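# Check fibre panel FP3 flags against a work order

## Task

Fibre panel FP3 holds ports 741 through 860, numbered top to bottom within a column, with columns counted from the leftmost to the rightmost. Every plugged port carries one flag shared by its two fibres, and it should show that port's number and its far-end label. Compare the flags of these ports with the work order: 827 E3-199, 829 K9-612, 830 C6-891, 838 L9-800, 841 K3-750. Report the ports whose flag does not match. Touching any cabling is a failure, and so is the robot toppling or finishing tilted. In finished_scene's answer give only the mismatched port numbers, comma-separated (for example answer="999, 998"), or the word nothing if every flag matches.

## Robot and tools

ROBOT. The LinearBot is an omnidirectional wheeled base with a column about 1.7 m high. A carriage rides the column (lift_m, 0 to 1 m) and holds two six-joint arms, left and right, each ending in a five-finger hand. The arm bases sit roughly 0.57 m + lift_m above the floor, and carriage parts hang about 0.15 m lower. A hand point reaches up to 0.78 m from its shoulder but only about 0.4 m below the arm base. A parked arm has joints 1 to 6 at 0, 0.05, 0.05, 1.45, 0, 0. This is a looking job: the arms can stay parked, and the carriage_camera plus lift and base moves are usually enough. Never let a hand or arm brush the fibres.

CAMERAS. carriage_camera is fixed on the carriage, facing forward and tilted about 20 degrees down; its height follows lift_m. left_wrist_camera and right_wrist_camera sit on the little-finger side of each wrist and look at that hand's point. Images are 672x504 pixels. Calibration (intrinsics and T_world_to_cam, base frame to camera) is supplied and can help judge distances.

FRAMES AND SIGNS. Base frame: origin on the floor below the base centre, x forward, y left, z up, metres. The left_hand and right_hand readings are hand points in this frame. base_odometry is in the odometry frame, which is the base frame at the scene's start; heading in rad, positive left, -3.142 to 3.142. Odometry counts wheel turns only and drifts a little.

TOOL move. Performs one action and returns state plus the requested images. The action uses "base", "joints", or both, plus optional "speeds" and "min_time_s".
- base: an object with exactly one key, each a relative offset from where the base last reported itself: translate_m (forward positive, -2 to 2 m), strafe_m (left positive, -2 to 2 m), or rotate_rad (counter-clockwise positive, -6.3 to 6.3 rad).
- joints: one flat object keyed by joint name, each value an absolute target, not an offset. lift_m in metres (0 to 1). Per arm, left_joint1_rad..left_joint6_rad and right_joint1_rad..right_joint6_rad in radians: joint1 turns the arm about vertical (0 forward, positive left, -2.617 to 3.054); joint2 shoulder (0 to 3.141, 1.57 upright); joint3 elbow (0 folded to 3.141 stretched); joint4 wrist pitch (-1.57 to 1.57, positive lifts fingertips); joint5 wrist yaw (-1.57 to 1.57, positive turns fingertips right); joint6 hand roll (-2.094 to 2.094). Finger keys (<side>_hand_little, _ring, _middle, _index, _thumb_turn, _thumb_bend) are unitless -1 closed to +1 open; <side>_hand_force_limit (-1 to 1) and <side>_hand_speed (-0.96 to 1) are settings.
- speeds: per-action top speeds by key: translate_m and strafe_m 0.02 to 0.5 m/s, rotate_rad 0.05 to 1.57 rad/s, lift_m 0.02 to 0.27 m/s.
- min_time_s: 0.1 to 8 s, minimum duration of each arm motion.
- cameras: list from carriage_camera, left_wrist_camera, right_wrist_camera, or ["all"]; [] gives none. Default is all for a call without an action, none otherwise.
- blocking: true or omitted waits until everything rests; false returns within about 0.5 s while motion continues.
A move with no action just reports state and images. An action runs at most about 14 to 15 s.

OTHER TOOLS. wait(seconds 0 to 10, cameras) lets time pass without commanding anything. stop(cameras) brakes all running motions; the base coasts a little first. zoom_image(camera, region [x0, y0, x1, y1] in pixels of that camera's latest image, at most 504 by 504) gives a sharper crop, useful for reading flag text. show_instructions displays the reference pages (hand diagrams). finished_scene(answer, optional scene=1) ends the scene irreversibly; write unknown if the answer could not be found.

RESULTS. base_status and joint_status give "done", "moving", "off_target" (resting short of target, maybe still pushing), "not_followed", or unrequested stops "contact_stop" and "time_out". After a refused call or an unrequested stop, the rest of that reply's move, wait and finished_scene calls are skipped. joint_positions, motor_effort (percent, peak in brackets), load readings in N, on_its_own, MOTOR HOT and OVER-TEMPERATURE FAULT lines describe the robot's condition. "joint command not followed" means a safety check held back an arm target.

CAUTIONS. Approach the panel slowly (low translate_m speed) and stop well short of it; a drive into anything fixed at default speed counts as a hard hit, and the base's contact detection is unreliable and ignores the arms. If a drive is stopped by contact, back off about 0.2 m the way you came. Keep the carriage no higher than needed and arms tucked to stay stable; a high carriage with outstretched arms tips more easily, and the robot cannot right itself. Arms have no contact stop and keep pressing; arms left stretched out heat up and may drop for 30 to 60 s. Do not let the two arms press or hit each other. Read each target port by counting down the column and across from 741, zooming to confirm both the port number and far-end text on its flag before answering.

Each tool is called after "Call:" as name(argument=value, ...), one argument or row to a line, values as JSON.

Reference images:

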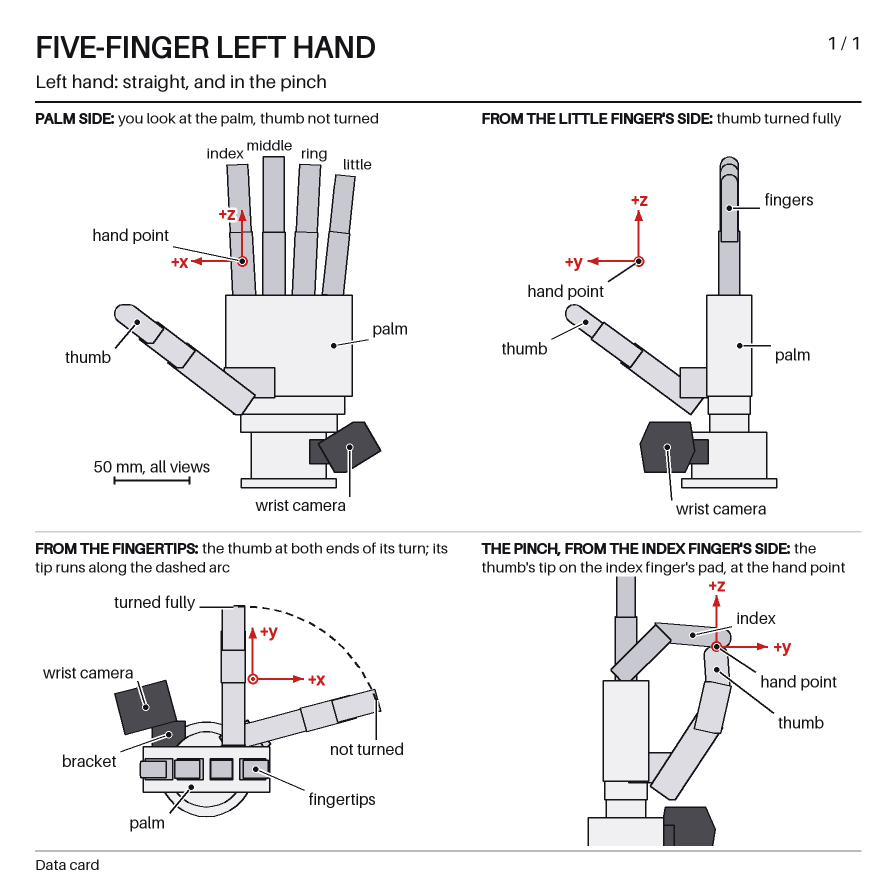

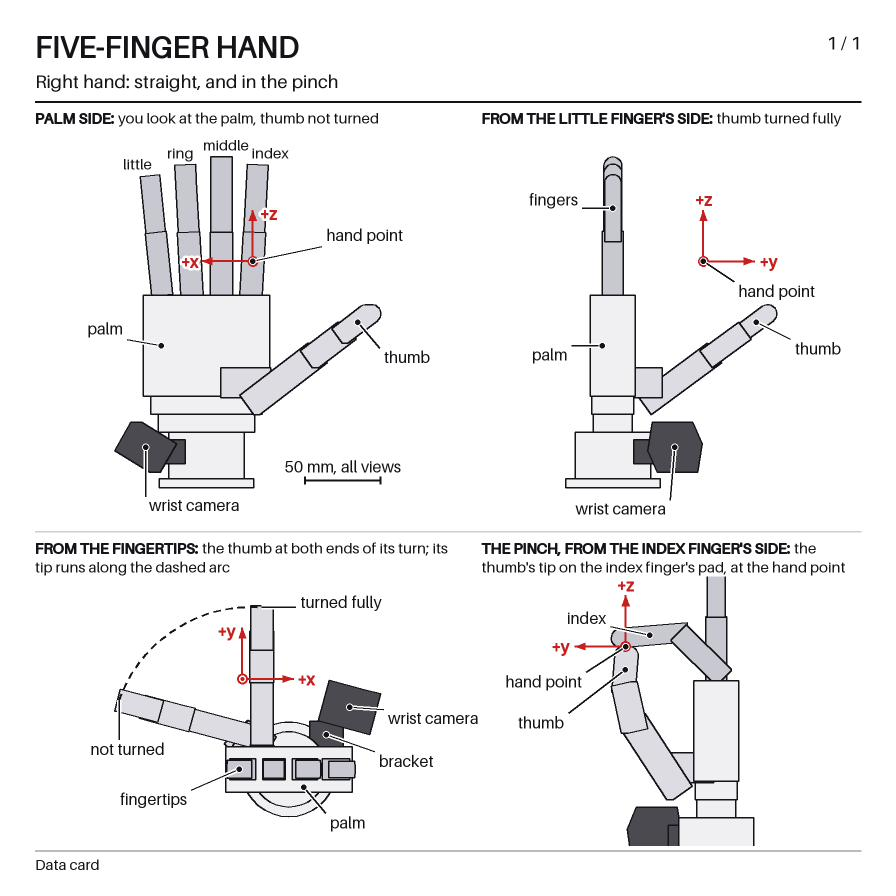

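## Session

Call:
move(
  cameras=["all"],
)

Scene clock: 0.00 s.
Joint torques (N m): no reading
base_odometry: x=+0.000 y=+0.000 heading=+0.000
base_status: not commanded
joint_positions: lift_m=+0.300 left_joint1_rad=-0.016 left_joint2_rad=+0.053 left_joint3_rad=+0.066 left_joint4_rad=+1.434 left_joint5_rad=+0.029 left_joint6_rad=+0.044 right_joint1_rad=+0.001 right_joint2_rad=+0.041 right_joint3_rad=+0.037 right_joint4_rad=+1.473 right_joint5_rad=+0.023 right_joint6_rad=-0.044 left_hand_little=+1.000 left_hand_ring=+1.000 left_hand_middle=+1.000 left_hand_index=+1.000 left_hand_thumb_turn=+1.000 left_hand_thumb_bend=+1.000 left_hand_force_limit=+0.000 left_hand_speed=-0.800 right_hand_little=+1.000 right_hand_ring=+1.000 right_hand_middle=+1.000 right_hand_index=+1.000 right_hand_thumb_turn=+1.000 right_hand_thumb_bend=+1.000 right_hand_force_limit=+0.000 right_hand_speed=-0.800
joint_status: not commanded
left_hand_stopped_by: target,target,target,target,target,target
right_hand_stopped_by: target,target,target,target,target,target
left_little_load_n: 0.0
left_ring_load_n: 0.0
left_middle_load_n: 0.0
left_index_load_n: 0.0
left_thumb_bend_load_n: 0.0
left_thumb_turn_load_n: 0.0
right_little_load_n: 0.0
right_ring_load_n: 0.0
right_middle_load_n: 0.0
right_index_load_n: 0.0
right_thumb_bend_load_n: 0.0
right_thumb_turn_load_n: 0.0
motor_effort: lift_m=+29 drive_wheels=+1
left_hand: x=+0.3184 y=+0.2773 z=+1.3143 quat_wxyz=(+0.715, -0.032, +0.055, -0.697) (m; base frame)
right_hand: x=+0.3144 y=-0.2889 z=+1.3103 quat_wxyz=(+0.690, -0.029, +0.043, -0.722) (m; base frame)
pictures: carriage_camera, left_wrist_camera, right_wrist_camera

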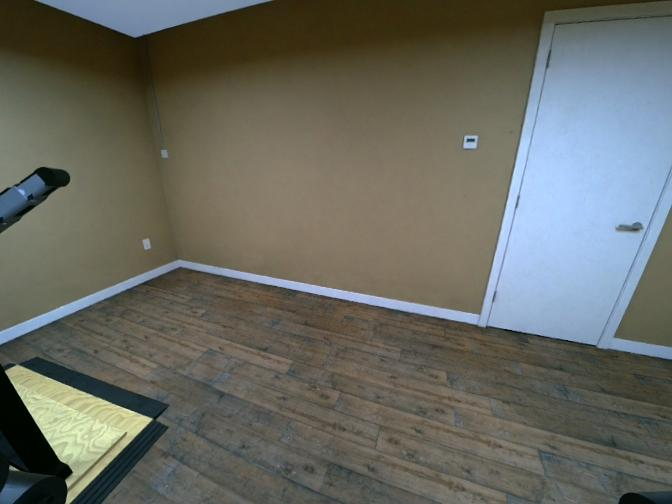

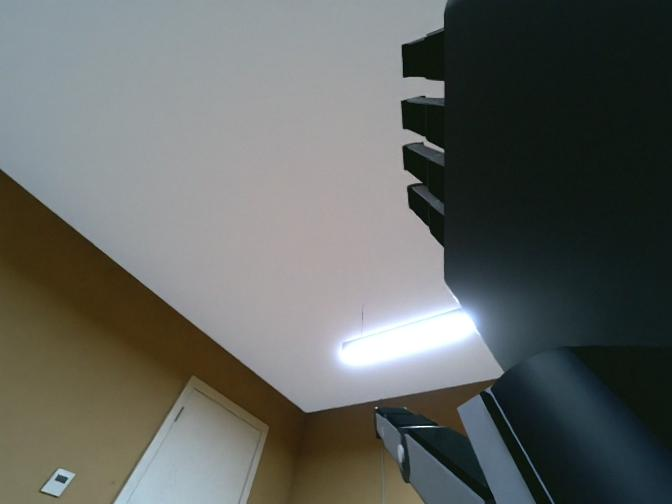

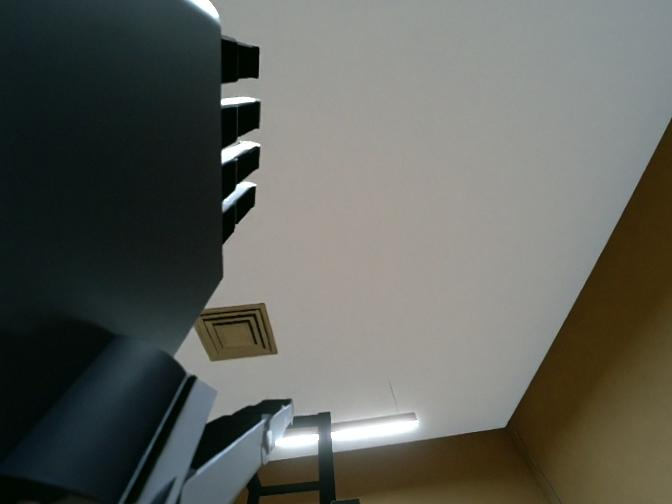

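Call:
move(
  base={"rotate_rad": -1.3},
  speeds={"rotate_rad": 0.8},
  cameras=["carriage_camera"],
)

Call:
move(
  base={"rotate_rad": -1.3},
  speeds={"rotate_rad": 0.8},
  cameras=["carriage_camera"],
)

Scene clock: 3.30 s.
Joint torques (N m): left_arm=[-0.54 4.12 5.61 0.1 -0.17 -0.05] | right_arm=[-0.18 3.48 6.08 -0.25 0.02 -0.03]
move: done
base_odometry: x=+0.000 y=+0.000 heading=-1.300
base_status: done
joint_positions: lift_m=+0.300 left_joint1_rad=-0.016 left_joint2_rad=+0.053 left_joint3_rad=+0.066 left_joint4_rad=+1.434 left_joint5_rad=+0.029 left_joint6_rad=+0.044 right_joint1_rad=+0.001 right_joint2_rad=+0.041 right_joint3_rad=+0.037 right_joint4_rad=+1.472 right_joint5_rad=+0.023 right_joint6_rad=-0.044 left_hand_little=+1.000 left_hand_ring=+1.000 left_hand_middle=+1.000 left_hand_index=+1.000 left_hand_thumb_turn=+1.000 left_hand_thumb_bend=+1.000 left_hand_force_limit=+0.000 left_hand_speed=-0.800 right_hand_little=+1.000 right_hand_ring=+1.000 right_hand_middle=+1.000 right_hand_index=+1.000 right_hand_thumb_turn=+1.000 right_hand_thumb_bend=+1.000 right_hand_force_limit=+0.000 right_hand_speed=-0.800
joint_status: not commanded
left_hand_stopped_by: target,target,target,target,target,target
right_hand_stopped_by: target,target,target,target,target,target
left_little_load_n: 0.0
left_ring_load_n: -0.5
left_middle_load_n: 0.0
left_index_load_n: 0.0
left_thumb_bend_load_n: 0.0
left_thumb_turn_load_n: 0.0
right_little_load_n: 0.0
right_ring_load_n: 0.0
right_middle_load_n: 0.5
right_index_load_n: 0.5
right_thumb_bend_load_n: 0.0
right_thumb_turn_load_n: 0.0
motor_effort: lift_m=+27(33) drive_wheels=+8(14)
left_hand: x=+0.3184 y=+0.2773 z=+1.3143 quat_wxyz=(+0.715, -0.032, +0.055, -0.697)
right_hand: x=+0.3145 y=-0.2889 z=+1.3103 quat_wxyz=(+0.690, -0.029, +0.043, -0.722)

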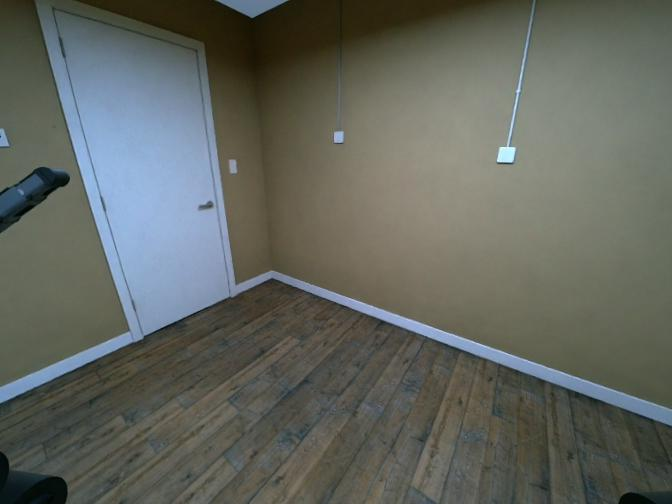

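Scene clock: 6.27 s.
Joint torques (N m): left_arm=[-0.62 4.19 5.7 0.07 -0.19 0] | right_arm=[-0.24 3.52 6 -0.3 0.02 -0.04]
move: done
base_odometry: x=+0.000 y=+0.000 heading=-2.599
base_status: done
joint_positions: lift_m=+0.300 left_joint1_rad=-0.016 left_joint2_rad=+0.053 left_joint3_rad=+0.066 left_joint4_rad=+1.435 left_joint5_rad=+0.029 left_joint6_rad=+0.044 right_joint1_rad=+0.001 right_joint2_rad=+0.041 right_joint3_rad=+0.037 right_joint4_rad=+1.472 right_joint5_rad=+0.023 right_joint6_rad=-0.044 left_hand_little=+1.000 left_hand_ring=+1.000 left_hand_middle=+1.000 left_hand_index=+1.000 left_hand_thumb_turn=+1.000 left_hand_thumb_bend=+1.000 left_hand_force_limit=+0.000 left_hand_speed=-0.800 right_hand_little=+1.000 right_hand_ring=+1.000 right_hand_middle=+1.000 right_hand_index=+1.000 right_hand_thumb_turn=+1.000 right_hand_thumb_bend=+1.000 right_hand_force_limit=+0.000 right_hand_speed=-0.800
joint_status: not commanded
left_hand_stopped_by: target,target,target,target,target,target
right_hand_stopped_by: target,target,target,target,target,target
left_little_load_n: 0.0
left_ring_load_n: 0.0
left_middle_load_n: 0.0
left_index_load_n: 0.0
left_thumb_bend_load_n: 0.0
left_thumb_turn_load_n: 0.0
right_little_load_n: 0.0
right_ring_load_n: 0.0
right_middle_load_n: 0.0
right_index_load_n: 0.0
right_thumb_bend_load_n: 0.0
right_thumb_turn_load_n: 0.0
motor_effort: lift_m=+28(33) drive_wheels=+8(16)
left_hand: x=+0.3182 y=+0.2773 z=+1.3143 quat_wxyz=(+0.715, -0.031, +0.055, -0.697)
right_hand: x=+0.3145 y=-0.2889 z=+1.3103 quat_wxyz=(+0.690, -0.029, +0.043, -0.722)

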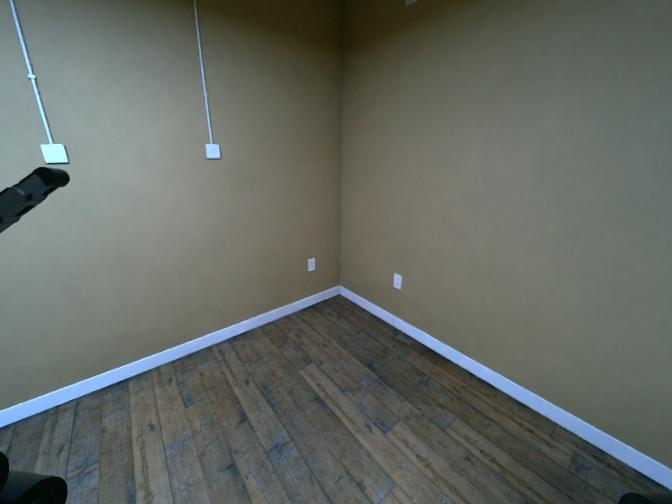

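Call:
move(
  base={"rotate_rad": -1.3},
  speeds={"rotate_rad": 0.8},
  cameras=["carriage_camera"],
)

Call:
move(
  base={"rotate_rad": -1.0},
  speeds={"rotate_rad": 0.8},
  cameras=["carriage_camera"],
)

Scene clock: 9.43 s.
Joint torques (N m): left_arm=[-0.59 4.14 5.6 0.11 -0.19 -0.04] | right_arm=[-0.23 3.59 5.97 -0.3 -0.01 -0.08]
move: done
base_odometry: x=+0.000 y=+0.000 heading=+2.384
base_status: done
joint_positions: lift_m=+0.300 left_joint1_rad=-0.016 left_joint2_rad=+0.053 left_joint3_rad=+0.066 left_joint4_rad=+1.435 left_joint5_rad=+0.029 left_joint6_rad=+0.044 right_joint1_rad=+0.001 right_joint2_rad=+0.041 right_joint3_rad=+0.037 right_joint4_rad=+1.472 right_joint5_rad=+0.023 right_joint6_rad=-0.044 left_hand_little=+1.000 left_hand_ring=+1.000 left_hand_middle=+1.000 left_hand_index=+1.000 left_hand_thumb_turn=+1.000 left_hand_thumb_bend=+1.000 left_hand_force_limit=+0.000 left_hand_speed=-0.800 right_hand_little=+1.000 right_hand_ring=+1.000 right_hand_middle=+1.000 right_hand_index=+1.000 right_hand_thumb_turn=+1.000 right_hand_thumb_bend=+1.000 right_hand_force_limit=+0.000 right_hand_speed=-0.800
joint_status: not commanded
left_hand_stopped_by: target,target,target,target,target,target
right_hand_stopped_by: target,target,target,target,target,target
left_little_load_n: 0.0
left_ring_load_n: 0.0
left_middle_load_n: 0.0
left_index_load_n: 0.5
left_thumb_bend_load_n: 0.0
left_thumb_turn_load_n: 0.0
right_little_load_n: 0.0
right_ring_load_n: 0.0
right_middle_load_n: 0.0
right_index_load_n: 0.0
right_thumb_bend_load_n: 0.0
right_thumb_turn_load_n: 0.0
motor_effort: lift_m=+29(33) drive_wheels=+8(16)
left_hand: x=+0.3182 y=+0.2773 z=+1.3143 quat_wxyz=(+0.715, -0.031, +0.055, -0.697)
right_hand: x=+0.3145 y=-0.2889 z=+1.3103 quat_wxyz=(+0.690, -0.029, +0.043, -0.722)

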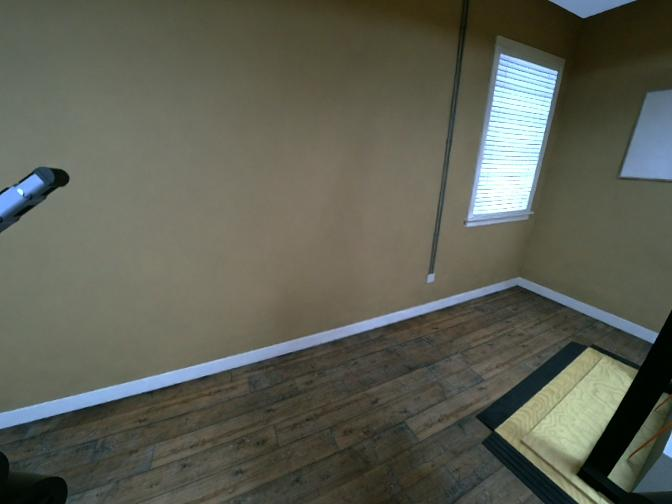

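Scene clock: 12.00 s.
Joint torques (N m): left_arm=[-0.49 4.11 5.68 0.07 -0.23 -0.02] | right_arm=[-0.21 3.45 6.08 -0.31 0.03 -0.07]
move: done
base_odometry: x=+0.000 y=+0.000 heading=+1.385
base_status: done
joint_positions: lift_m=+0.300 left_joint1_rad=-0.016 left_joint2_rad=+0.053 left_joint3_rad=+0.066 left_joint4_rad=+1.436 left_joint5_rad=+0.029 left_joint6_rad=+0.044 right_joint1_rad=+0.001 right_joint2_rad=+0.041 right_joint3_rad=+0.037 right_joint4_rad=+1.472 right_joint5_rad=+0.023 right_joint6_rad=-0.044 left_hand_little=+1.000 left_hand_ring=+1.000 left_hand_middle=+1.000 left_hand_index=+1.000 left_hand_thumb_turn=+1.000 left_hand_thumb_bend=+1.000 left_hand_force_limit=+0.000 left_hand_speed=-0.800 right_hand_little=+1.000 right_hand_ring=+1.000 right_hand_middle=+1.000 right_hand_index=+1.000 right_hand_thumb_turn=+1.000 right_hand_thumb_bend=+1.000 right_hand_force_limit=+0.000 right_hand_speed=-0.800
joint_status: not commanded
left_hand_stopped_by: target,target,target,target,target,target
right_hand_stopped_by: target,target,target,target,target,target
left_little_load_n: 0.0
left_ring_load_n: 0.0
left_middle_load_n: 0.0
left_index_load_n: 0.0
left_thumb_bend_load_n: 0.0
left_thumb_turn_load_n: 0.0
right_little_load_n: 0.0
right_ring_load_n: 0.0
right_middle_load_n: 0.0
right_index_load_n: 0.0
right_thumb_bend_load_n: 0.0
right_thumb_turn_load_n: 0.0
motor_effort: lift_m=+31(33) drive_wheels=+8(16)
left_hand: x=+0.3180 y=+0.2773 z=+1.3144 quat_wxyz=(+0.715, -0.031, +0.054, -0.697)
right_hand: x=+0.3145 y=-0.2889 z=+1.3103 quat_wxyz=(+0.690, -0.029, +0.043, -0.722)

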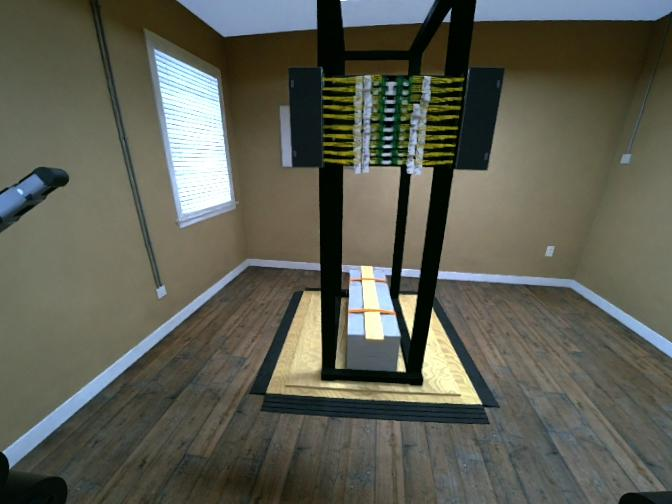

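Call:
zoom_image(
  camera="carriage_camera",
  region=[280, 40, 510, 200],
)

Scaled by 2.191.

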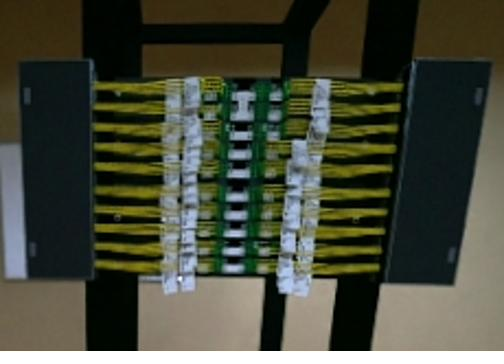

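Call:
move(
  base={"rotate_rad": -0.12},
  joints={"lift_m": 0.65},
  speeds={"rotate_rad": 0.5},
  cameras=["carriage_camera"],
)

Scene clock: 15.67 s.
Joint torques (N m): left_arm=[-0.47 4.03 5.64 0.12 -0.15 -0.04] | right_arm=[-0.16 3.59 6.15 -0.27 0.01 -0.03]
move: done
base_odometry: x=+0.000 y=+0.000 heading=+1.265
base_status: done
joint_positions: lift_m=+0.650 left_joint1_rad=-0.016 left_joint2_rad=+0.053 left_joint3_rad=+0.066 left_joint4_rad=+1.435 left_joint5_rad=+0.029 left_joint6_rad=+0.044 right_joint1_rad=+0.001 right_joint2_rad=+0.041 right_joint3_rad=+0.037 right_joint4_rad=+1.472 right_joint5_rad=+0.023 right_joint6_rad=-0.044 left_hand_little=+1.000 left_hand_ring=+1.000 left_hand_middle=+1.000 left_hand_index=+1.000 left_hand_thumb_turn=+1.000 left_hand_thumb_bend=+1.000 left_hand_force_limit=+0.000 left_hand_speed=-0.800 right_hand_little=+1.000 right_hand_ring=+1.000 right_hand_middle=+1.000 right_hand_index=+1.000 right_hand_thumb_turn=+1.000 right_hand_thumb_bend=+1.000 right_hand_force_limit=+0.000 right_hand_speed=-0.800
joint_status: all done
left_hand_stopped_by: target,target,target,target,target,target
right_hand_stopped_by: target,target,target,target,target,target
left_little_load_n: 0.0
left_ring_load_n: 0.0
left_middle_load_n: 0.0
left_index_load_n: 0.0
left_thumb_bend_load_n: 0.0
left_thumb_turn_load_n: 0.0
right_little_load_n: 0.5
right_ring_load_n: 0.0
right_middle_load_n: 0.0
right_index_load_n: 0.0
right_thumb_bend_load_n: 0.0
right_thumb_turn_load_n: 0.0
motor_effort: lift_m=+31(39) drive_wheels=+8(16)
left_hand: x=+0.3182 y=+0.2773 z=+1.6644 quat_wxyz=(+0.715, -0.031, +0.055, -0.697)
right_hand: x=+0.3146 y=-0.2889 z=+1.6603 quat_wxyz=(+0.690, -0.029, +0.044, -0.722)
carriage_camera: T_world_to_cam=[[0.01903, -0.99965, 0.01831, -0.03203], [-0.3325, -0.0236, -0.94281, 1.58376], [0.94291, 0.01185, -0.33283, 0.41443]] pos_world=[0.13644, 0.00044, 1.6317]

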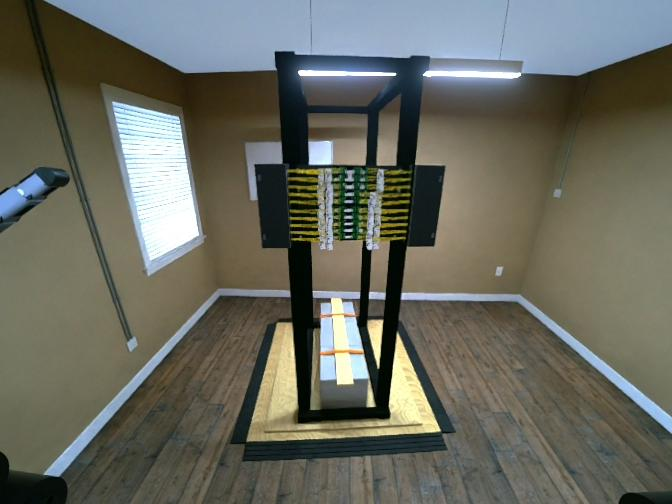

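Call:
move(
  base={"translate_m": 0.6},
  speeds={"translate_m": 0.25},
  cameras=["carriage_camera"],
)

Scene clock: 19.77 s.
Joint torques (N m): left_arm=[-0.64 4.12 5.49 0.07 -0.2 -0.02] | right_arm=[-0.27 3.43 5.89 -0.31 0.02 -0.01]
move: done
base_odometry: x=+0.181 y=+0.572 heading=+1.264
base_status: done
joint_positions: lift_m=+0.650 left_joint1_rad=-0.016 left_joint2_rad=+0.053 left_joint3_rad=+0.066 left_joint4_rad=+1.435 left_joint5_rad=+0.029 left_joint6_rad=+0.044 right_joint1_rad=+0.001 right_joint2_rad=+0.041 right_joint3_rad=+0.037 right_joint4_rad=+1.472 right_joint5_rad=+0.023 right_joint6_rad=-0.044 left_hand_little=+1.000 left_hand_ring=+1.000 left_hand_middle=+1.000 left_hand_index=+1.000 left_hand_thumb_turn=+1.000 left_hand_thumb_bend=+1.000 left_hand_force_limit=+0.000 left_hand_speed=-0.800 right_hand_little=+1.000 right_hand_ring=+1.000 right_hand_middle=+1.000 right_hand_index=+1.000 right_hand_thumb_turn=+1.000 right_hand_thumb_bend=+1.000 right_hand_force_limit=+0.000 right_hand_speed=-0.800
joint_status: not commanded
left_hand_stopped_by: target,target,target,target,target,target
right_hand_stopped_by: target,target,target,target,target,target
left_little_load_n: 0.0
left_ring_load_n: 0.0
left_middle_load_n: 0.0
left_index_load_n: 0.0
left_thumb_bend_load_n: 0.0
left_thumb_turn_load_n: 0.0
right_little_load_n: 0.0
right_ring_load_n: 0.0
right_middle_load_n: 0.0
right_index_load_n: 0.0
right_thumb_bend_load_n: 0.0
right_thumb_turn_load_n: 0.0
motor_effort: lift_m=+23(34) drive_wheels=-9(22)
left_hand: x=+0.3182 y=+0.2773 z=+1.6644 quat_wxyz=(+0.715, -0.031, +0.055, -0.697)
right_hand: x=+0.3146 y=-0.2889 z=+1.6603 quat_wxyz=(+0.690, -0.029, +0.044, -0.722)
carriage_camera: T_world_to_cam=[[0.01903, -0.99965, 0.01831, -0.03203], [-0.3325, -0.0236, -0.94281, 1.58376], [0.94291, 0.01185, -0.33283, 0.41443]] pos_world=[0.13644, 0.00044, 1.6317]

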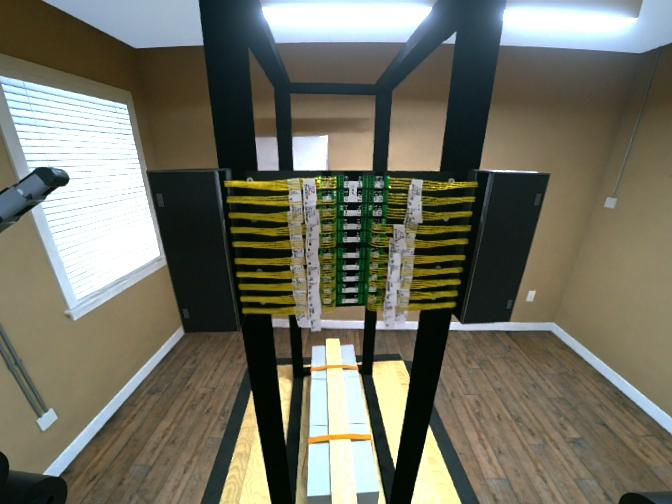

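Call:
zoom_image(
  camera="carriage_camera",
  region=[270, 160, 430, 340],
)

Scaled by 2.800.

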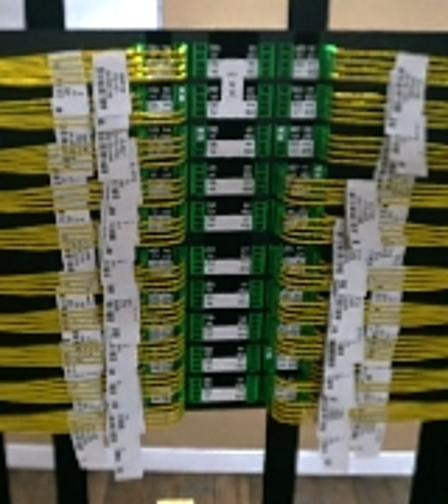

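Call:
zoom_image(
  camera="carriage_camera",
  region=[370, 180, 430, 230],
)

Scaled by 8.400.

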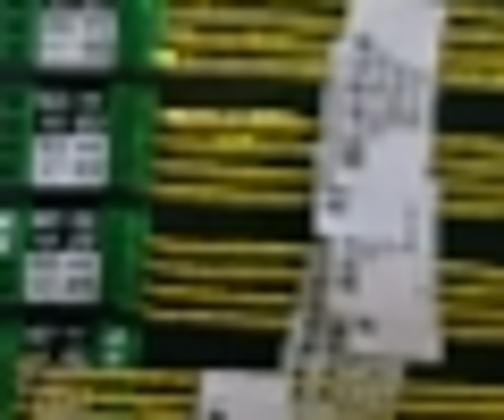

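Call:
move(
  base={"translate_m": -0.15},
  joints={"lift_m": 0.5, "right_hand_speed": 0, "right_hand_little": -1, "right_hand_ring": -1, "right_hand_middle": -1, "right_hand_index": -1},
  speeds={"translate_m": 0.2},
  cameras=["carriage_camera", "right_wrist_camera"],
)

Call:
move(
  base={"rotate_rad": 0.05},
  speeds={"rotate_rad": 0.3},
)

Call:
move(
  base={"strafe_m": 0.2},
  speeds={"strafe_m": 0.2},
  cameras=["carriage_camera"],
)

Scene clock: 29.27 s.
Joint torques (N m): left_arm=[-0.61 4.16 5.52 0.04 -0.14 -0.05] | right_arm=[-0.23 3.51 6.08 -0.2 0.01 -0.05]
move: done
base_odometry: x=+0.136 y=+0.429 heading=+1.264
base_status: done
joint_positions: lift_m=+0.500 left_joint1_rad=-0.016 left_joint2_rad=+0.053 left_joint3_rad=+0.066 left_joint4_rad=+1.434 left_joint5_rad=+0.029 left_joint6_rad=+0.044 right_joint1_rad=+0.001 right_joint2_rad=+0.041 right_joint3_rad=+0.037 right_joint4_rad=+1.471 right_joint5_rad=+0.023 right_joint6_rad=-0.044 left_hand_little=+1.000 left_hand_ring=+1.000 left_hand_middle=+1.000 left_hand_index=+1.000 left_hand_thumb_turn=+1.000 left_hand_thumb_bend=+1.000 left_hand_force_limit=+0.000 left_hand_speed=-0.800 right_hand_little=-1.000 right_hand_ring=-1.000 right_hand_middle=-1.000 right_hand_index=-1.000 right_hand_thumb_turn=+1.000 right_hand_thumb_bend=+1.000 right_hand_force_limit=+0.000 right_hand_speed=+0.000
joint_status: all done
left_hand_stopped_by: target,target,target,target,target,target
right_hand_stopped_by: target,target,target,target,target,target
left_little_load_n: 0.0
left_ring_load_n: 0.0
left_middle_load_n: 0.0
left_index_load_n: 0.0
left_thumb_bend_load_n: 0.0
left_thumb_turn_load_n: 0.0
right_little_load_n: 0.0
right_ring_load_n: 0.0
right_middle_load_n: 0.0
right_index_load_n: 0.0
right_thumb_bend_load_n: 0.0
right_thumb_turn_load_n: 0.0
motor_effort: lift_m=+28(34) drive_wheels=+6(18)
left_hand: x=+0.3183 y=+0.2773 z=+1.5142 quat_wxyz=(+0.715, -0.031, +0.055, -0.697)
right_hand: x=+0.3149 y=-0.2889 z=+1.5101 quat_wxyz=(+0.690, -0.030, +0.044, -0.722)
carriage_camera: T_world_to_cam=[[0.01903, -0.99965, 0.01831, -0.02928], [-0.3325, -0.0236, -0.94281, 1.44215], [0.94291, 0.01185, -0.33283, 0.36444]] pos_world=[0.13644, 0.00044, 1.4815]
right_wrist_camera: T_world_to_cam=[[0.9581, -0.25242, -0.13539, -0.1725], [0.14993, 0.84469, -0.51382, 0.97672], [0.24406, 0.472, 0.84714, -1.10339]] pos_world=[0.28813, -0.34778, 1.41324]

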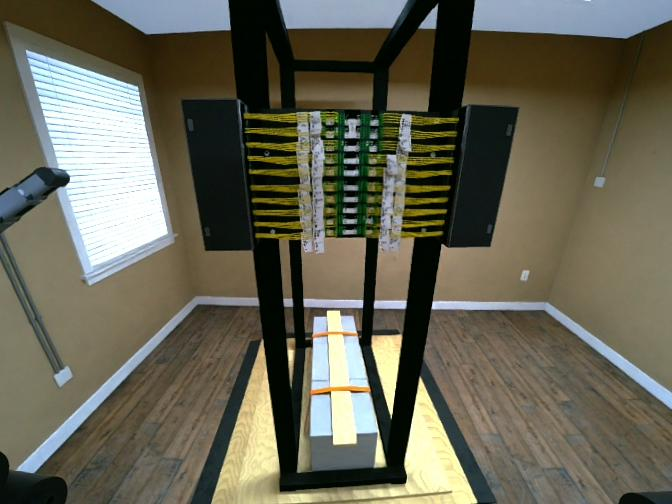

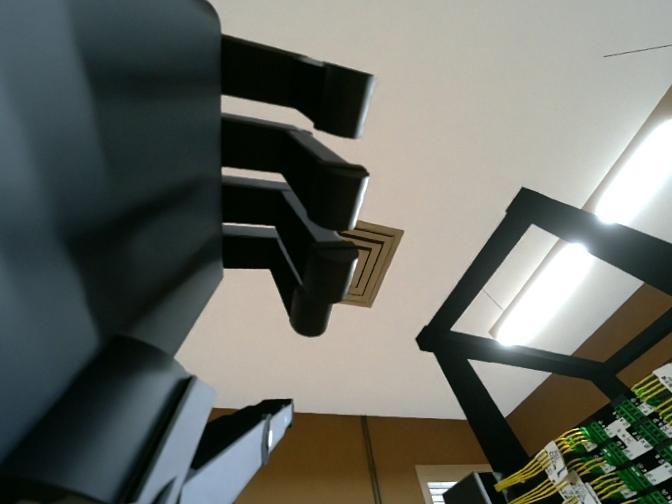

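Scene clock: 30.07 s.
Joint torques (N m): left_arm=[-0.62 4.12 5.52 0.09 -0.16 -0.07] | right_arm=[-0.25 3.52 6.05 -0.21 0.03 -0.05]
move: done
base_odometry: x=+0.136 y=+0.429 heading=+1.313
base_status: done
joint_positions: lift_m=+0.500 left_joint1_rad=-0.016 left_joint2_rad=+0.053 left_joint3_rad=+0.066 left_joint4_rad=+1.434 left_joint5_rad=+0.029 left_joint6_rad=+0.044 right_joint1_rad=+0.001 right_joint2_rad=+0.041 right_joint3_rad=+0.037 right_joint4_rad=+1.471 right_joint5_rad=+0.023 right_joint6_rad=-0.044 left_hand_little=+1.000 left_hand_ring=+1.000 left_hand_middle=+1.000 left_hand_index=+1.000 left_hand_thumb_turn=+1.000 left_hand_thumb_bend=+1.000 left_hand_force_limit=+0.000 left_hand_speed=-0.800 right_hand_little=-1.000 right_hand_ring=-1.000 right_hand_middle=-1.000 right_hand_index=-1.000 right_hand_thumb_turn=+1.000 right_hand_thumb_bend=+1.000 right_hand_force_limit=+0.000 right_hand_speed=+0.000
joint_status: not commanded
left_hand_stopped_by: target,target,target,target,target,target
right_hand_stopped_by: target,target,target,target,target,target
left_little_load_n: 0.0
left_ring_load_n: 0.0
left_middle_load_n: 0.0
left_index_load_n: 0.0
left_thumb_bend_load_n: 0.0
left_thumb_turn_load_n: 0.0
right_little_load_n: 0.0
right_ring_load_n: 0.0
right_middle_load_n: 0.0
right_index_load_n: 0.0
right_thumb_bend_load_n: 0.0
right_thumb_turn_load_n: 0.0
motor_effort: lift_m=+30(34) drive_wheels=-10(13)
left_hand: x=+0.3183 y=+0.2773 z=+1.5142 quat_wxyz=(+0.715, -0.031, +0.055, -0.697)
right_hand: x=+0.3148 y=-0.2889 z=+1.5101 quat_wxyz=(+0.690, -0.030, +0.044, -0.722)
pictures: none

Scene clock: 32.17 s.
Joint torques (N m): left_arm=[-0.57 4.36 5.7 0.07 -0.15 -0.11] | right_arm=[-0.17 3.51 6.08 -0.21 0 -0.03]
move: done
base_odometry: x=-0.057 y=+0.480 heading=+1.314
base_status: done
joint_positions: lift_m=+0.500 left_joint1_rad=-0.016 left_joint2_rad=+0.053 left_joint3_rad=+0.066 left_joint4_rad=+1.434 left_joint5_rad=+0.029 left_joint6_rad=+0.044 right_joint1_rad=+0.001 right_joint2_rad=+0.041 right_joint3_rad=+0.037 right_joint4_rad=+1.471 right_joint5_rad=+0.023 right_joint6_rad=-0.044 left_hand_little=+1.000 left_hand_ring=+1.000 left_hand_middle=+1.000 left_hand_index=+1.000 left_hand_thumb_turn=+1.000 left_hand_thumb_bend=+1.000 left_hand_force_limit=+0.000 left_hand_speed=-0.800 right_hand_little=-1.000 right_hand_ring=-1.000 right_hand_middle=-1.000 right_hand_index=-1.000 right_hand_thumb_turn=+1.000 right_hand_thumb_bend=+1.000 right_hand_force_limit=+0.000 right_hand_speed=+0.000
joint_status: not commanded
left_hand_stopped_by: target,target,target,target,target,target
right_hand_stopped_by: target,target,target,target,target,target
left_little_load_n: 0.0
left_ring_load_n: 0.0
left_middle_load_n: 0.0
left_index_load_n: 0.0
left_thumb_bend_load_n: 0.0
left_thumb_turn_load_n: 0.0
right_little_load_n: 0.0
right_ring_load_n: 0.0
right_middle_load_n: 0.0
right_index_load_n: 0.0
right_thumb_bend_load_n: 0.0
right_thumb_turn_load_n: 0.0
motor_effort: lift_m=+31(34) drive_wheels=-3(16)
left_hand: x=+0.3183 y=+0.2773 z=+1.5142 quat_wxyz=(+0.715, -0.031, +0.055, -0.697)
right_hand: x=+0.3148 y=-0.2889 z=+1.5101 quat_wxyz=(+0.690, -0.030, +0.044, -0.722)
carriage_camera: T_world_to_cam=[[0.01903, -0.99965, 0.01831, -0.02928], [-0.3325, -0.0236, -0.94281, 1.44215], [0.94291, 0.01185, -0.33283, 0.36444]] pos_world=[0.13644, 0.00044, 1.4815]

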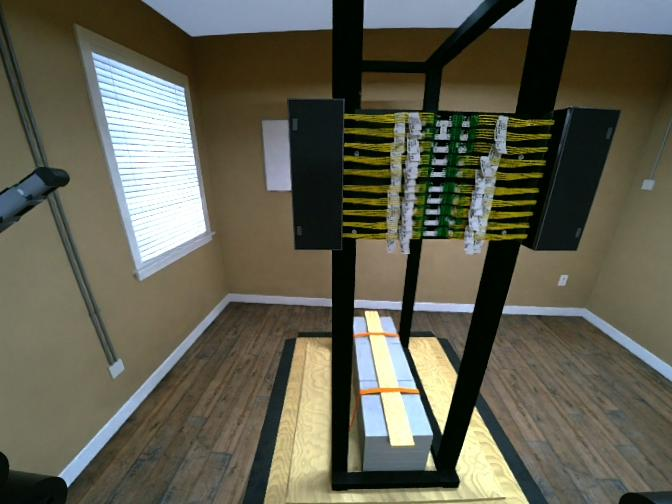

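Call:
move(
  joints={"right_joint1_rad": 0, "right_joint2_rad": 1.33, "right_joint3_rad": 0.7, "right_joint4_rad": 1.158, "right_joint5_rad": -0.13, "right_joint6_rad": -1.57},
  min_time_s=4,
  cameras=["carriage_camera", "right_wrist_camera"],
)

Scene clock: 36.77 s.
Joint torques (N m): left_arm=[-0.55 4.21 5.65 0.05 -0.14 -0.02] | right_arm=[-0.27 -3.26 10.5 1.15 -0.12 -0.13]
move: done
base_odometry: x=-0.057 y=+0.480 heading=+1.314
base_status: not commanded
joint_positions: lift_m=+0.500 left_joint1_rad=-0.016 left_joint2_rad=+0.053 left_joint3_rad=+0.066 left_joint4_rad=+1.434 left_joint5_rad=+0.029 left_joint6_rad=+0.044 right_joint1_rad=+0.001 right_joint2_rad=+1.318 right_joint3_rad=+0.668 right_joint4_rad=+1.169 right_joint5_rad=-0.114 right_joint6_rad=-1.562 left_hand_little=+1.000 left_hand_ring=+1.000 left_hand_middle=+1.000 left_hand_index=+1.000 left_hand_thumb_turn=+1.000 left_hand_thumb_bend=+1.000 left_hand_force_limit=+0.000 left_hand_speed=-0.800 right_hand_little=-1.000 right_hand_ring=-1.000 right_hand_middle=-1.000 right_hand_index=-1.000 right_hand_thumb_turn=+1.000 right_hand_thumb_bend=+1.000 right_hand_force_limit=+0.000 right_hand_speed=+0.000
joint_status: all done
left_hand_stopped_by: target,target,target,target,target,target
right_hand_stopped_by: target,target,target,target,target,target
left_little_load_n: 0.0
left_ring_load_n: 0.0
left_middle_load_n: 0.0
left_index_load_n: 0.0
left_thumb_bend_load_n: 0.0
left_thumb_turn_load_n: 0.0
right_little_load_n: 0.0
right_ring_load_n: 0.0
right_middle_load_n: 0.0
right_index_load_n: 0.0
right_thumb_bend_load_n: 0.0
right_thumb_turn_load_n: 0.0
motor_effort: lift_m=+26(36) drive_wheels=-3(3)
left_hand: x=+0.3183 y=+0.2773 z=+1.5142 quat_wxyz=(+0.715, -0.031, +0.055, -0.697)
right_hand: x=+0.6631 y=-0.3498 z=+1.4431 quat_wxyz=(+0.033, -0.501, -0.047, -0.863)
carriage_camera: T_world_to_cam=[[0.01903, -0.99965, 0.01831, -0.02928], [-0.3325, -0.0236, -0.94281, 1.44215], [0.94291, 0.01185, -0.33283, 0.36444]] pos_world=[0.13644, 0.00044, 1.4815]
right_wrist_camera: T_world_to_cam=[[-0.02892, -0.97583, 0.21659, -0.63711], [-0.00975, -0.21639, -0.97626, 1.3436], [0.99953, -0.03034, -0.00325, -0.55235]] pos_world=[0.54676, -0.34773, 1.4479]

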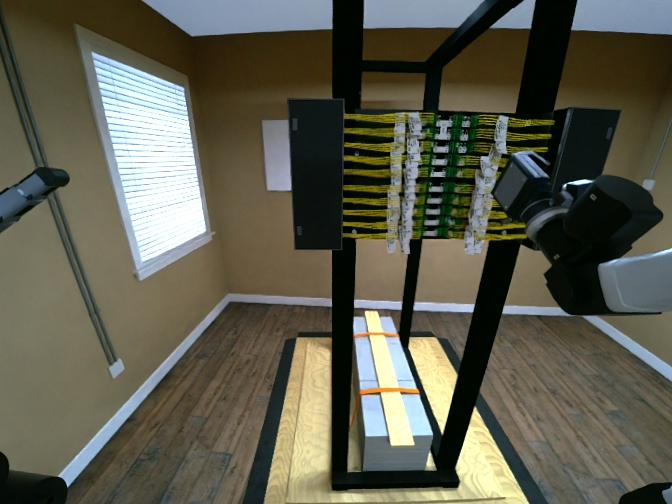

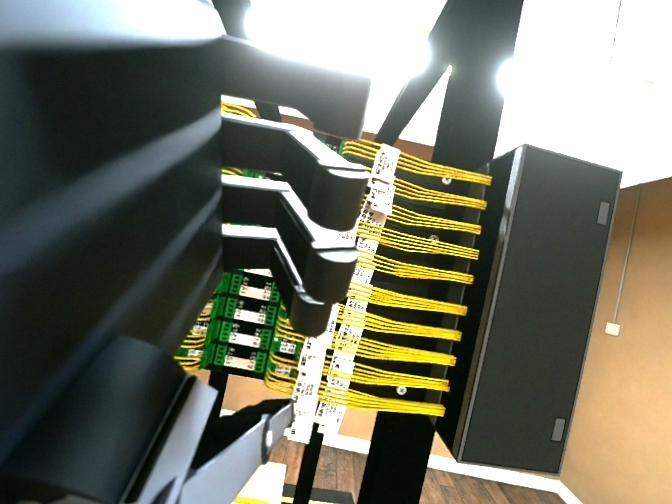

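Call:
zoom_image(
  camera="right_wrist_camera",
  region=[280, 280, 400, 400],
)

Call:
zoom_image(
  camera="right_wrist_camera",
  region=[330, 130, 430, 230],
)

Scaled by 4.200.

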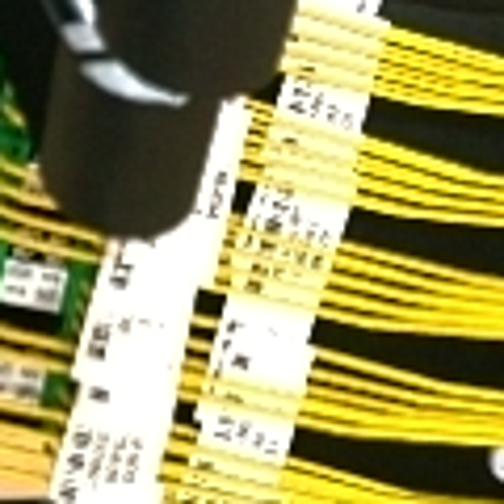

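Scaled by 5.040.

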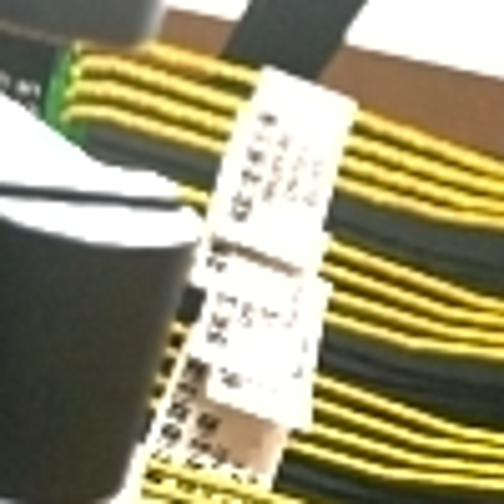

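Call:
move(
  joints={"right_joint5_rad": -0.02, "right_joint6_rad": -1.36},
  min_time_s=1.5,
)

Call:
move(
  base={"strafe_m": 0.05},
  speeds={"strafe_m": 0.1},
)

Call:
move(
  base={"translate_m": 0.1},
  speeds={"translate_m": 0.1},
  cameras=["carriage_camera", "right_wrist_camera"],
)

Scene clock: 40.47 s.
Joint torques (N m): left_arm=[-0.66 4.12 5.49 0.11 -0.13 -0.03] | right_arm=[-0.42 -3.26 10.63 1.15 0.15 0.01]
move: done
base_odometry: x=-0.057 y=+0.480 heading=+1.314
base_status: not commanded
joint_positions: lift_m=+0.500 left_joint1_rad=-0.016 left_joint2_rad=+0.053 left_joint3_rad=+0.066 left_joint4_rad=+1.434 left_joint5_rad=+0.029 left_joint6_rad=+0.044 right_joint1_rad=+0.001 right_joint2_rad=+1.318 right_joint3_rad=+0.668 right_joint4_rad=+1.169 right_joint5_rad=-0.036 right_joint6_rad=-1.368 left_hand_little=+1.000 left_hand_ring=+1.000 left_hand_middle=+1.000 left_hand_index=+1.000 left_hand_thumb_turn=+1.000 left_hand_thumb_bend=+1.000 left_hand_force_limit=+0.000 left_hand_speed=-0.800 right_hand_little=-1.000 right_hand_ring=-1.000 right_hand_middle=-1.000 right_hand_index=-1.000 right_hand_thumb_turn=+1.000 right_hand_thumb_bend=+1.000 right_hand_force_limit=+0.000 right_hand_speed=+0.000
joint_status: all done
left_hand_stopped_by: target,target,target,target,target,target
right_hand_stopped_by: target,target,target,target,target,target
left_little_load_n: 0.0
left_ring_load_n: 0.0
left_middle_load_n: 0.0
left_index_load_n: 0.0
left_thumb_bend_load_n: 0.0
left_thumb_turn_load_n: -0.5
right_little_load_n: 0.0
right_ring_load_n: 0.0
right_middle_load_n: 0.0
right_index_load_n: 0.0
right_thumb_bend_load_n: 0.0
right_thumb_turn_load_n: 0.0
motor_effort: lift_m=+30(34) drive_wheels=-3(3)
left_hand: x=+0.3183 y=+0.2773 z=+1.5142 quat_wxyz=(+0.715, -0.031, +0.055, -0.697)
right_hand: x=+0.6653 y=-0.3580 z=+1.4317 quat_wxyz=(+0.097, -0.501, +0.035, -0.859)
pictures: none

Scene clock: 41.67 s.
Joint torques (N m): left_arm=[-0.76 4.05 5.55 0.13 -0.17 -0.05] | right_arm=[-0.23 -3.26 10.48 1.16 0.14 -0.02]
move: done
base_odometry: x=-0.106 y=+0.492 heading=+1.314
base_status: done
joint_positions: lift_m=+0.500 left_joint1_rad=-0.016 left_joint2_rad=+0.053 left_joint3_rad=+0.066 left_joint4_rad=+1.434 left_joint5_rad=+0.029 left_joint6_rad=+0.044 right_joint1_rad=+0.001 right_joint2_rad=+1.318 right_joint3_rad=+0.668 right_joint4_rad=+1.166 right_joint5_rad=-0.033 right_joint6_rad=-1.367 left_hand_little=+1.000 left_hand_ring=+1.000 left_hand_middle=+1.000 left_hand_index=+1.000 left_hand_thumb_turn=+1.000 left_hand_thumb_bend=+1.000 left_hand_force_limit=+0.000 left_hand_speed=-0.800 right_hand_little=-1.000 right_hand_ring=-1.000 right_hand_middle=-1.000 right_hand_index=-1.000 right_hand_thumb_turn=+1.000 right_hand_thumb_bend=+1.000 right_hand_force_limit=+0.000 right_hand_speed=+0.000
joint_status: not commanded
left_hand_stopped_by: target,target,target,target,target,target
right_hand_stopped_by: target,target,target,target,target,target
left_little_load_n: 0.0
left_ring_load_n: 0.0
left_middle_load_n: 0.0
left_index_load_n: 0.0
left_thumb_bend_load_n: 0.0
left_thumb_turn_load_n: 0.0
right_little_load_n: 0.0
right_ring_load_n: 0.0
right_middle_load_n: 0.0
right_index_load_n: -0.5
right_thumb_bend_load_n: 0.0
right_thumb_turn_load_n: 0.0
motor_effort: lift_m=+30(33) drive_wheels=-3(15)
left_hand: x=+0.3183 y=+0.2773 z=+1.5142 quat_wxyz=(+0.715, -0.032, +0.055, -0.697)
right_hand: x=+0.6655 y=-0.3587 z=+1.4308 quat_wxyz=(+0.097, -0.502, +0.037, -0.859)
pictures: none

Scene clock: 43.37 s.
Joint torques (N m): left_arm=[-0.49 4.25 5.68 0.04 -0.13 -0.07] | right_arm=[-0.36 -3.37 10.22 1.16 0.16 -0.01]
move: done
base_odometry: x=-0.081 y=+0.589 heading=+1.314
base_status: done
joint_positions: lift_m=+0.500 left_joint1_rad=-0.016 left_joint2_rad=+0.053 left_joint3_rad=+0.066 left_joint4_rad=+1.436 left_joint5_rad=+0.029 left_joint6_rad=+0.044 right_joint1_rad=+0.001 right_joint2_rad=+1.320 right_joint3_rad=+0.670 right_joint4_rad=+1.162 right_joint5_rad=-0.033 right_joint6_rad=-1.367 left_hand_little=+1.000 left_hand_ring=+1.000 left_hand_middle=+1.000 left_hand_index=+1.000 left_hand_thumb_turn=+1.000 left_hand_thumb_bend=+1.000 left_hand_force_limit=+0.000 left_hand_speed=-0.800 right_hand_little=-1.000 right_hand_ring=-1.000 right_hand_middle=-1.000 right_hand_index=-1.000 right_hand_thumb_turn=+1.000 right_hand_thumb_bend=+1.000 right_hand_force_limit=+0.000 right_hand_speed=+0.000
joint_status: not commanded
left_hand_stopped_by: target,target,target,target,target,target
right_hand_stopped_by: target,target,target,target,target,target
left_little_load_n: 0.0
left_ring_load_n: -0.5
left_middle_load_n: 0.0
left_index_load_n: 0.0
left_thumb_bend_load_n: 0.0
left_thumb_turn_load_n: 0.0
right_little_load_n: 0.0
right_ring_load_n: 0.0
right_middle_load_n: 0.0
right_index_load_n: -0.5
right_thumb_bend_load_n: 0.0
right_thumb_turn_load_n: 0.0
motor_effort: lift_m=+28(34) drive_wheels=-6(12)
left_hand: x=+0.3179 y=+0.2773 z=+1.5144 quat_wxyz=(+0.715, -0.031, +0.054, -0.697)
right_hand: x=+0.6664 y=-0.3587 z=+1.4294 quat_wxyz=(+0.097, -0.504, +0.037, -0.857)
carriage_camera: T_world_to_cam=[[0.01903, -0.99965, 0.01831, -0.02928], [-0.3325, -0.0236, -0.94281, 1.44215], [0.94291, 0.01185, -0.33283, 0.36444]] pos_world=[0.13644, 0.00044, 1.4815]
right_wrist_camera: T_world_to_cam=[[-0.0009, -0.99996, 0.0089, -0.37321], [-0.02915, -0.00887, -0.99954, 1.44894], [0.99957, -0.00116, -0.02914, -0.50855]] pos_world=[0.55023, -0.36093, 1.43677]

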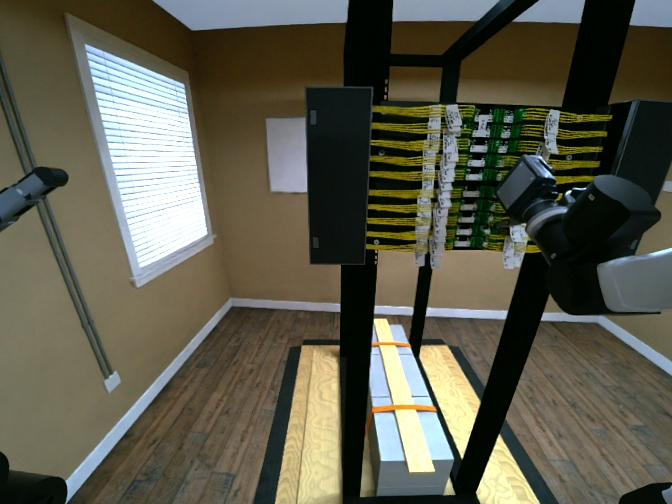

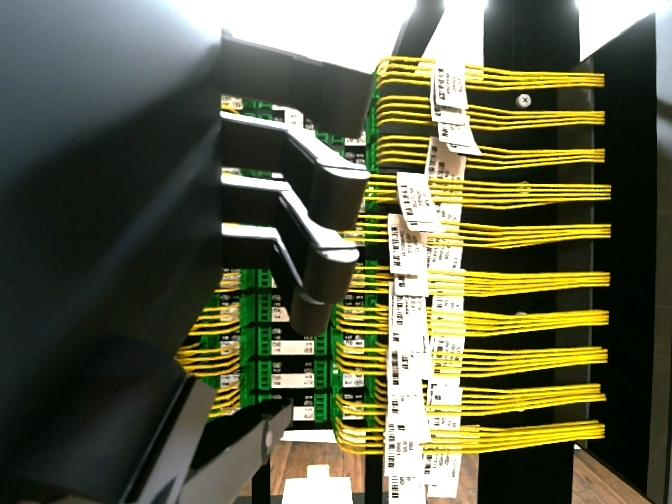

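Call:
zoom_image(
  camera="right_wrist_camera",
  region=[370, 50, 480, 170],
)

Call:
zoom_image(
  camera="right_wrist_camera",
  region=[370, 160, 480, 280],
)

Call:
zoom_image(
  camera="right_wrist_camera",
  region=[370, 260, 480, 380],
)

Call:
zoom_image(
  camera="right_wrist_camera",
  region=[370, 380, 480, 504],
)

Scaled by 4.200.

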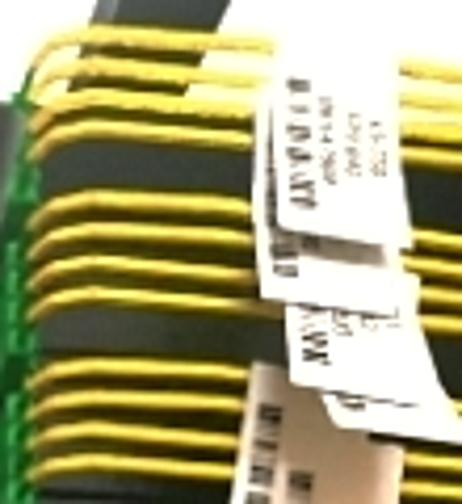

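Scaled by 4.200.

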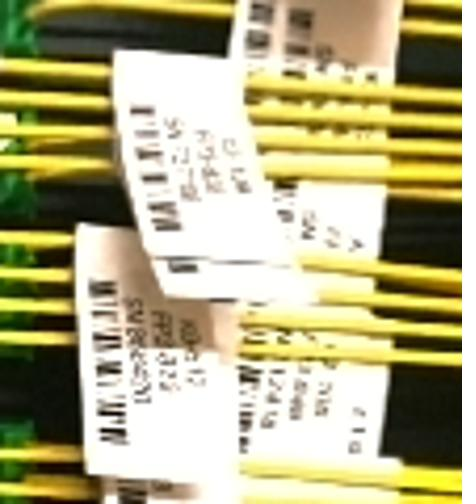

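Scaled by 4.200.

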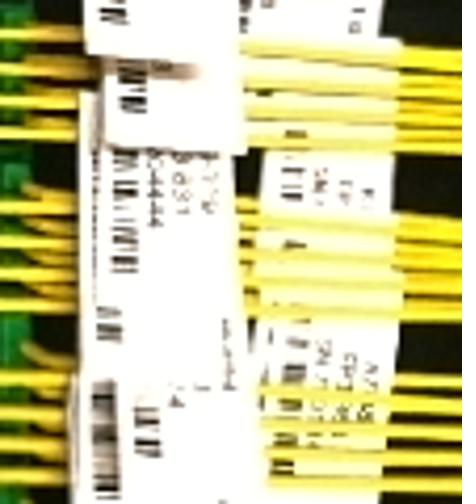

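Scaled by 4.065.

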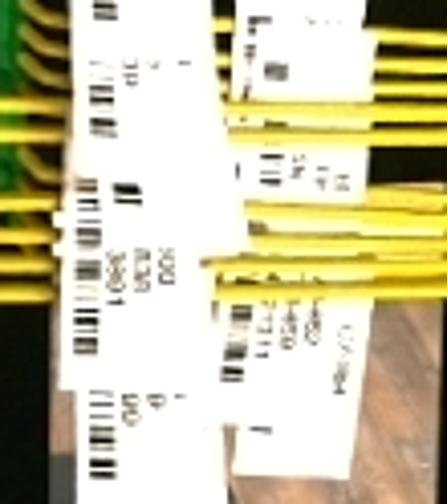

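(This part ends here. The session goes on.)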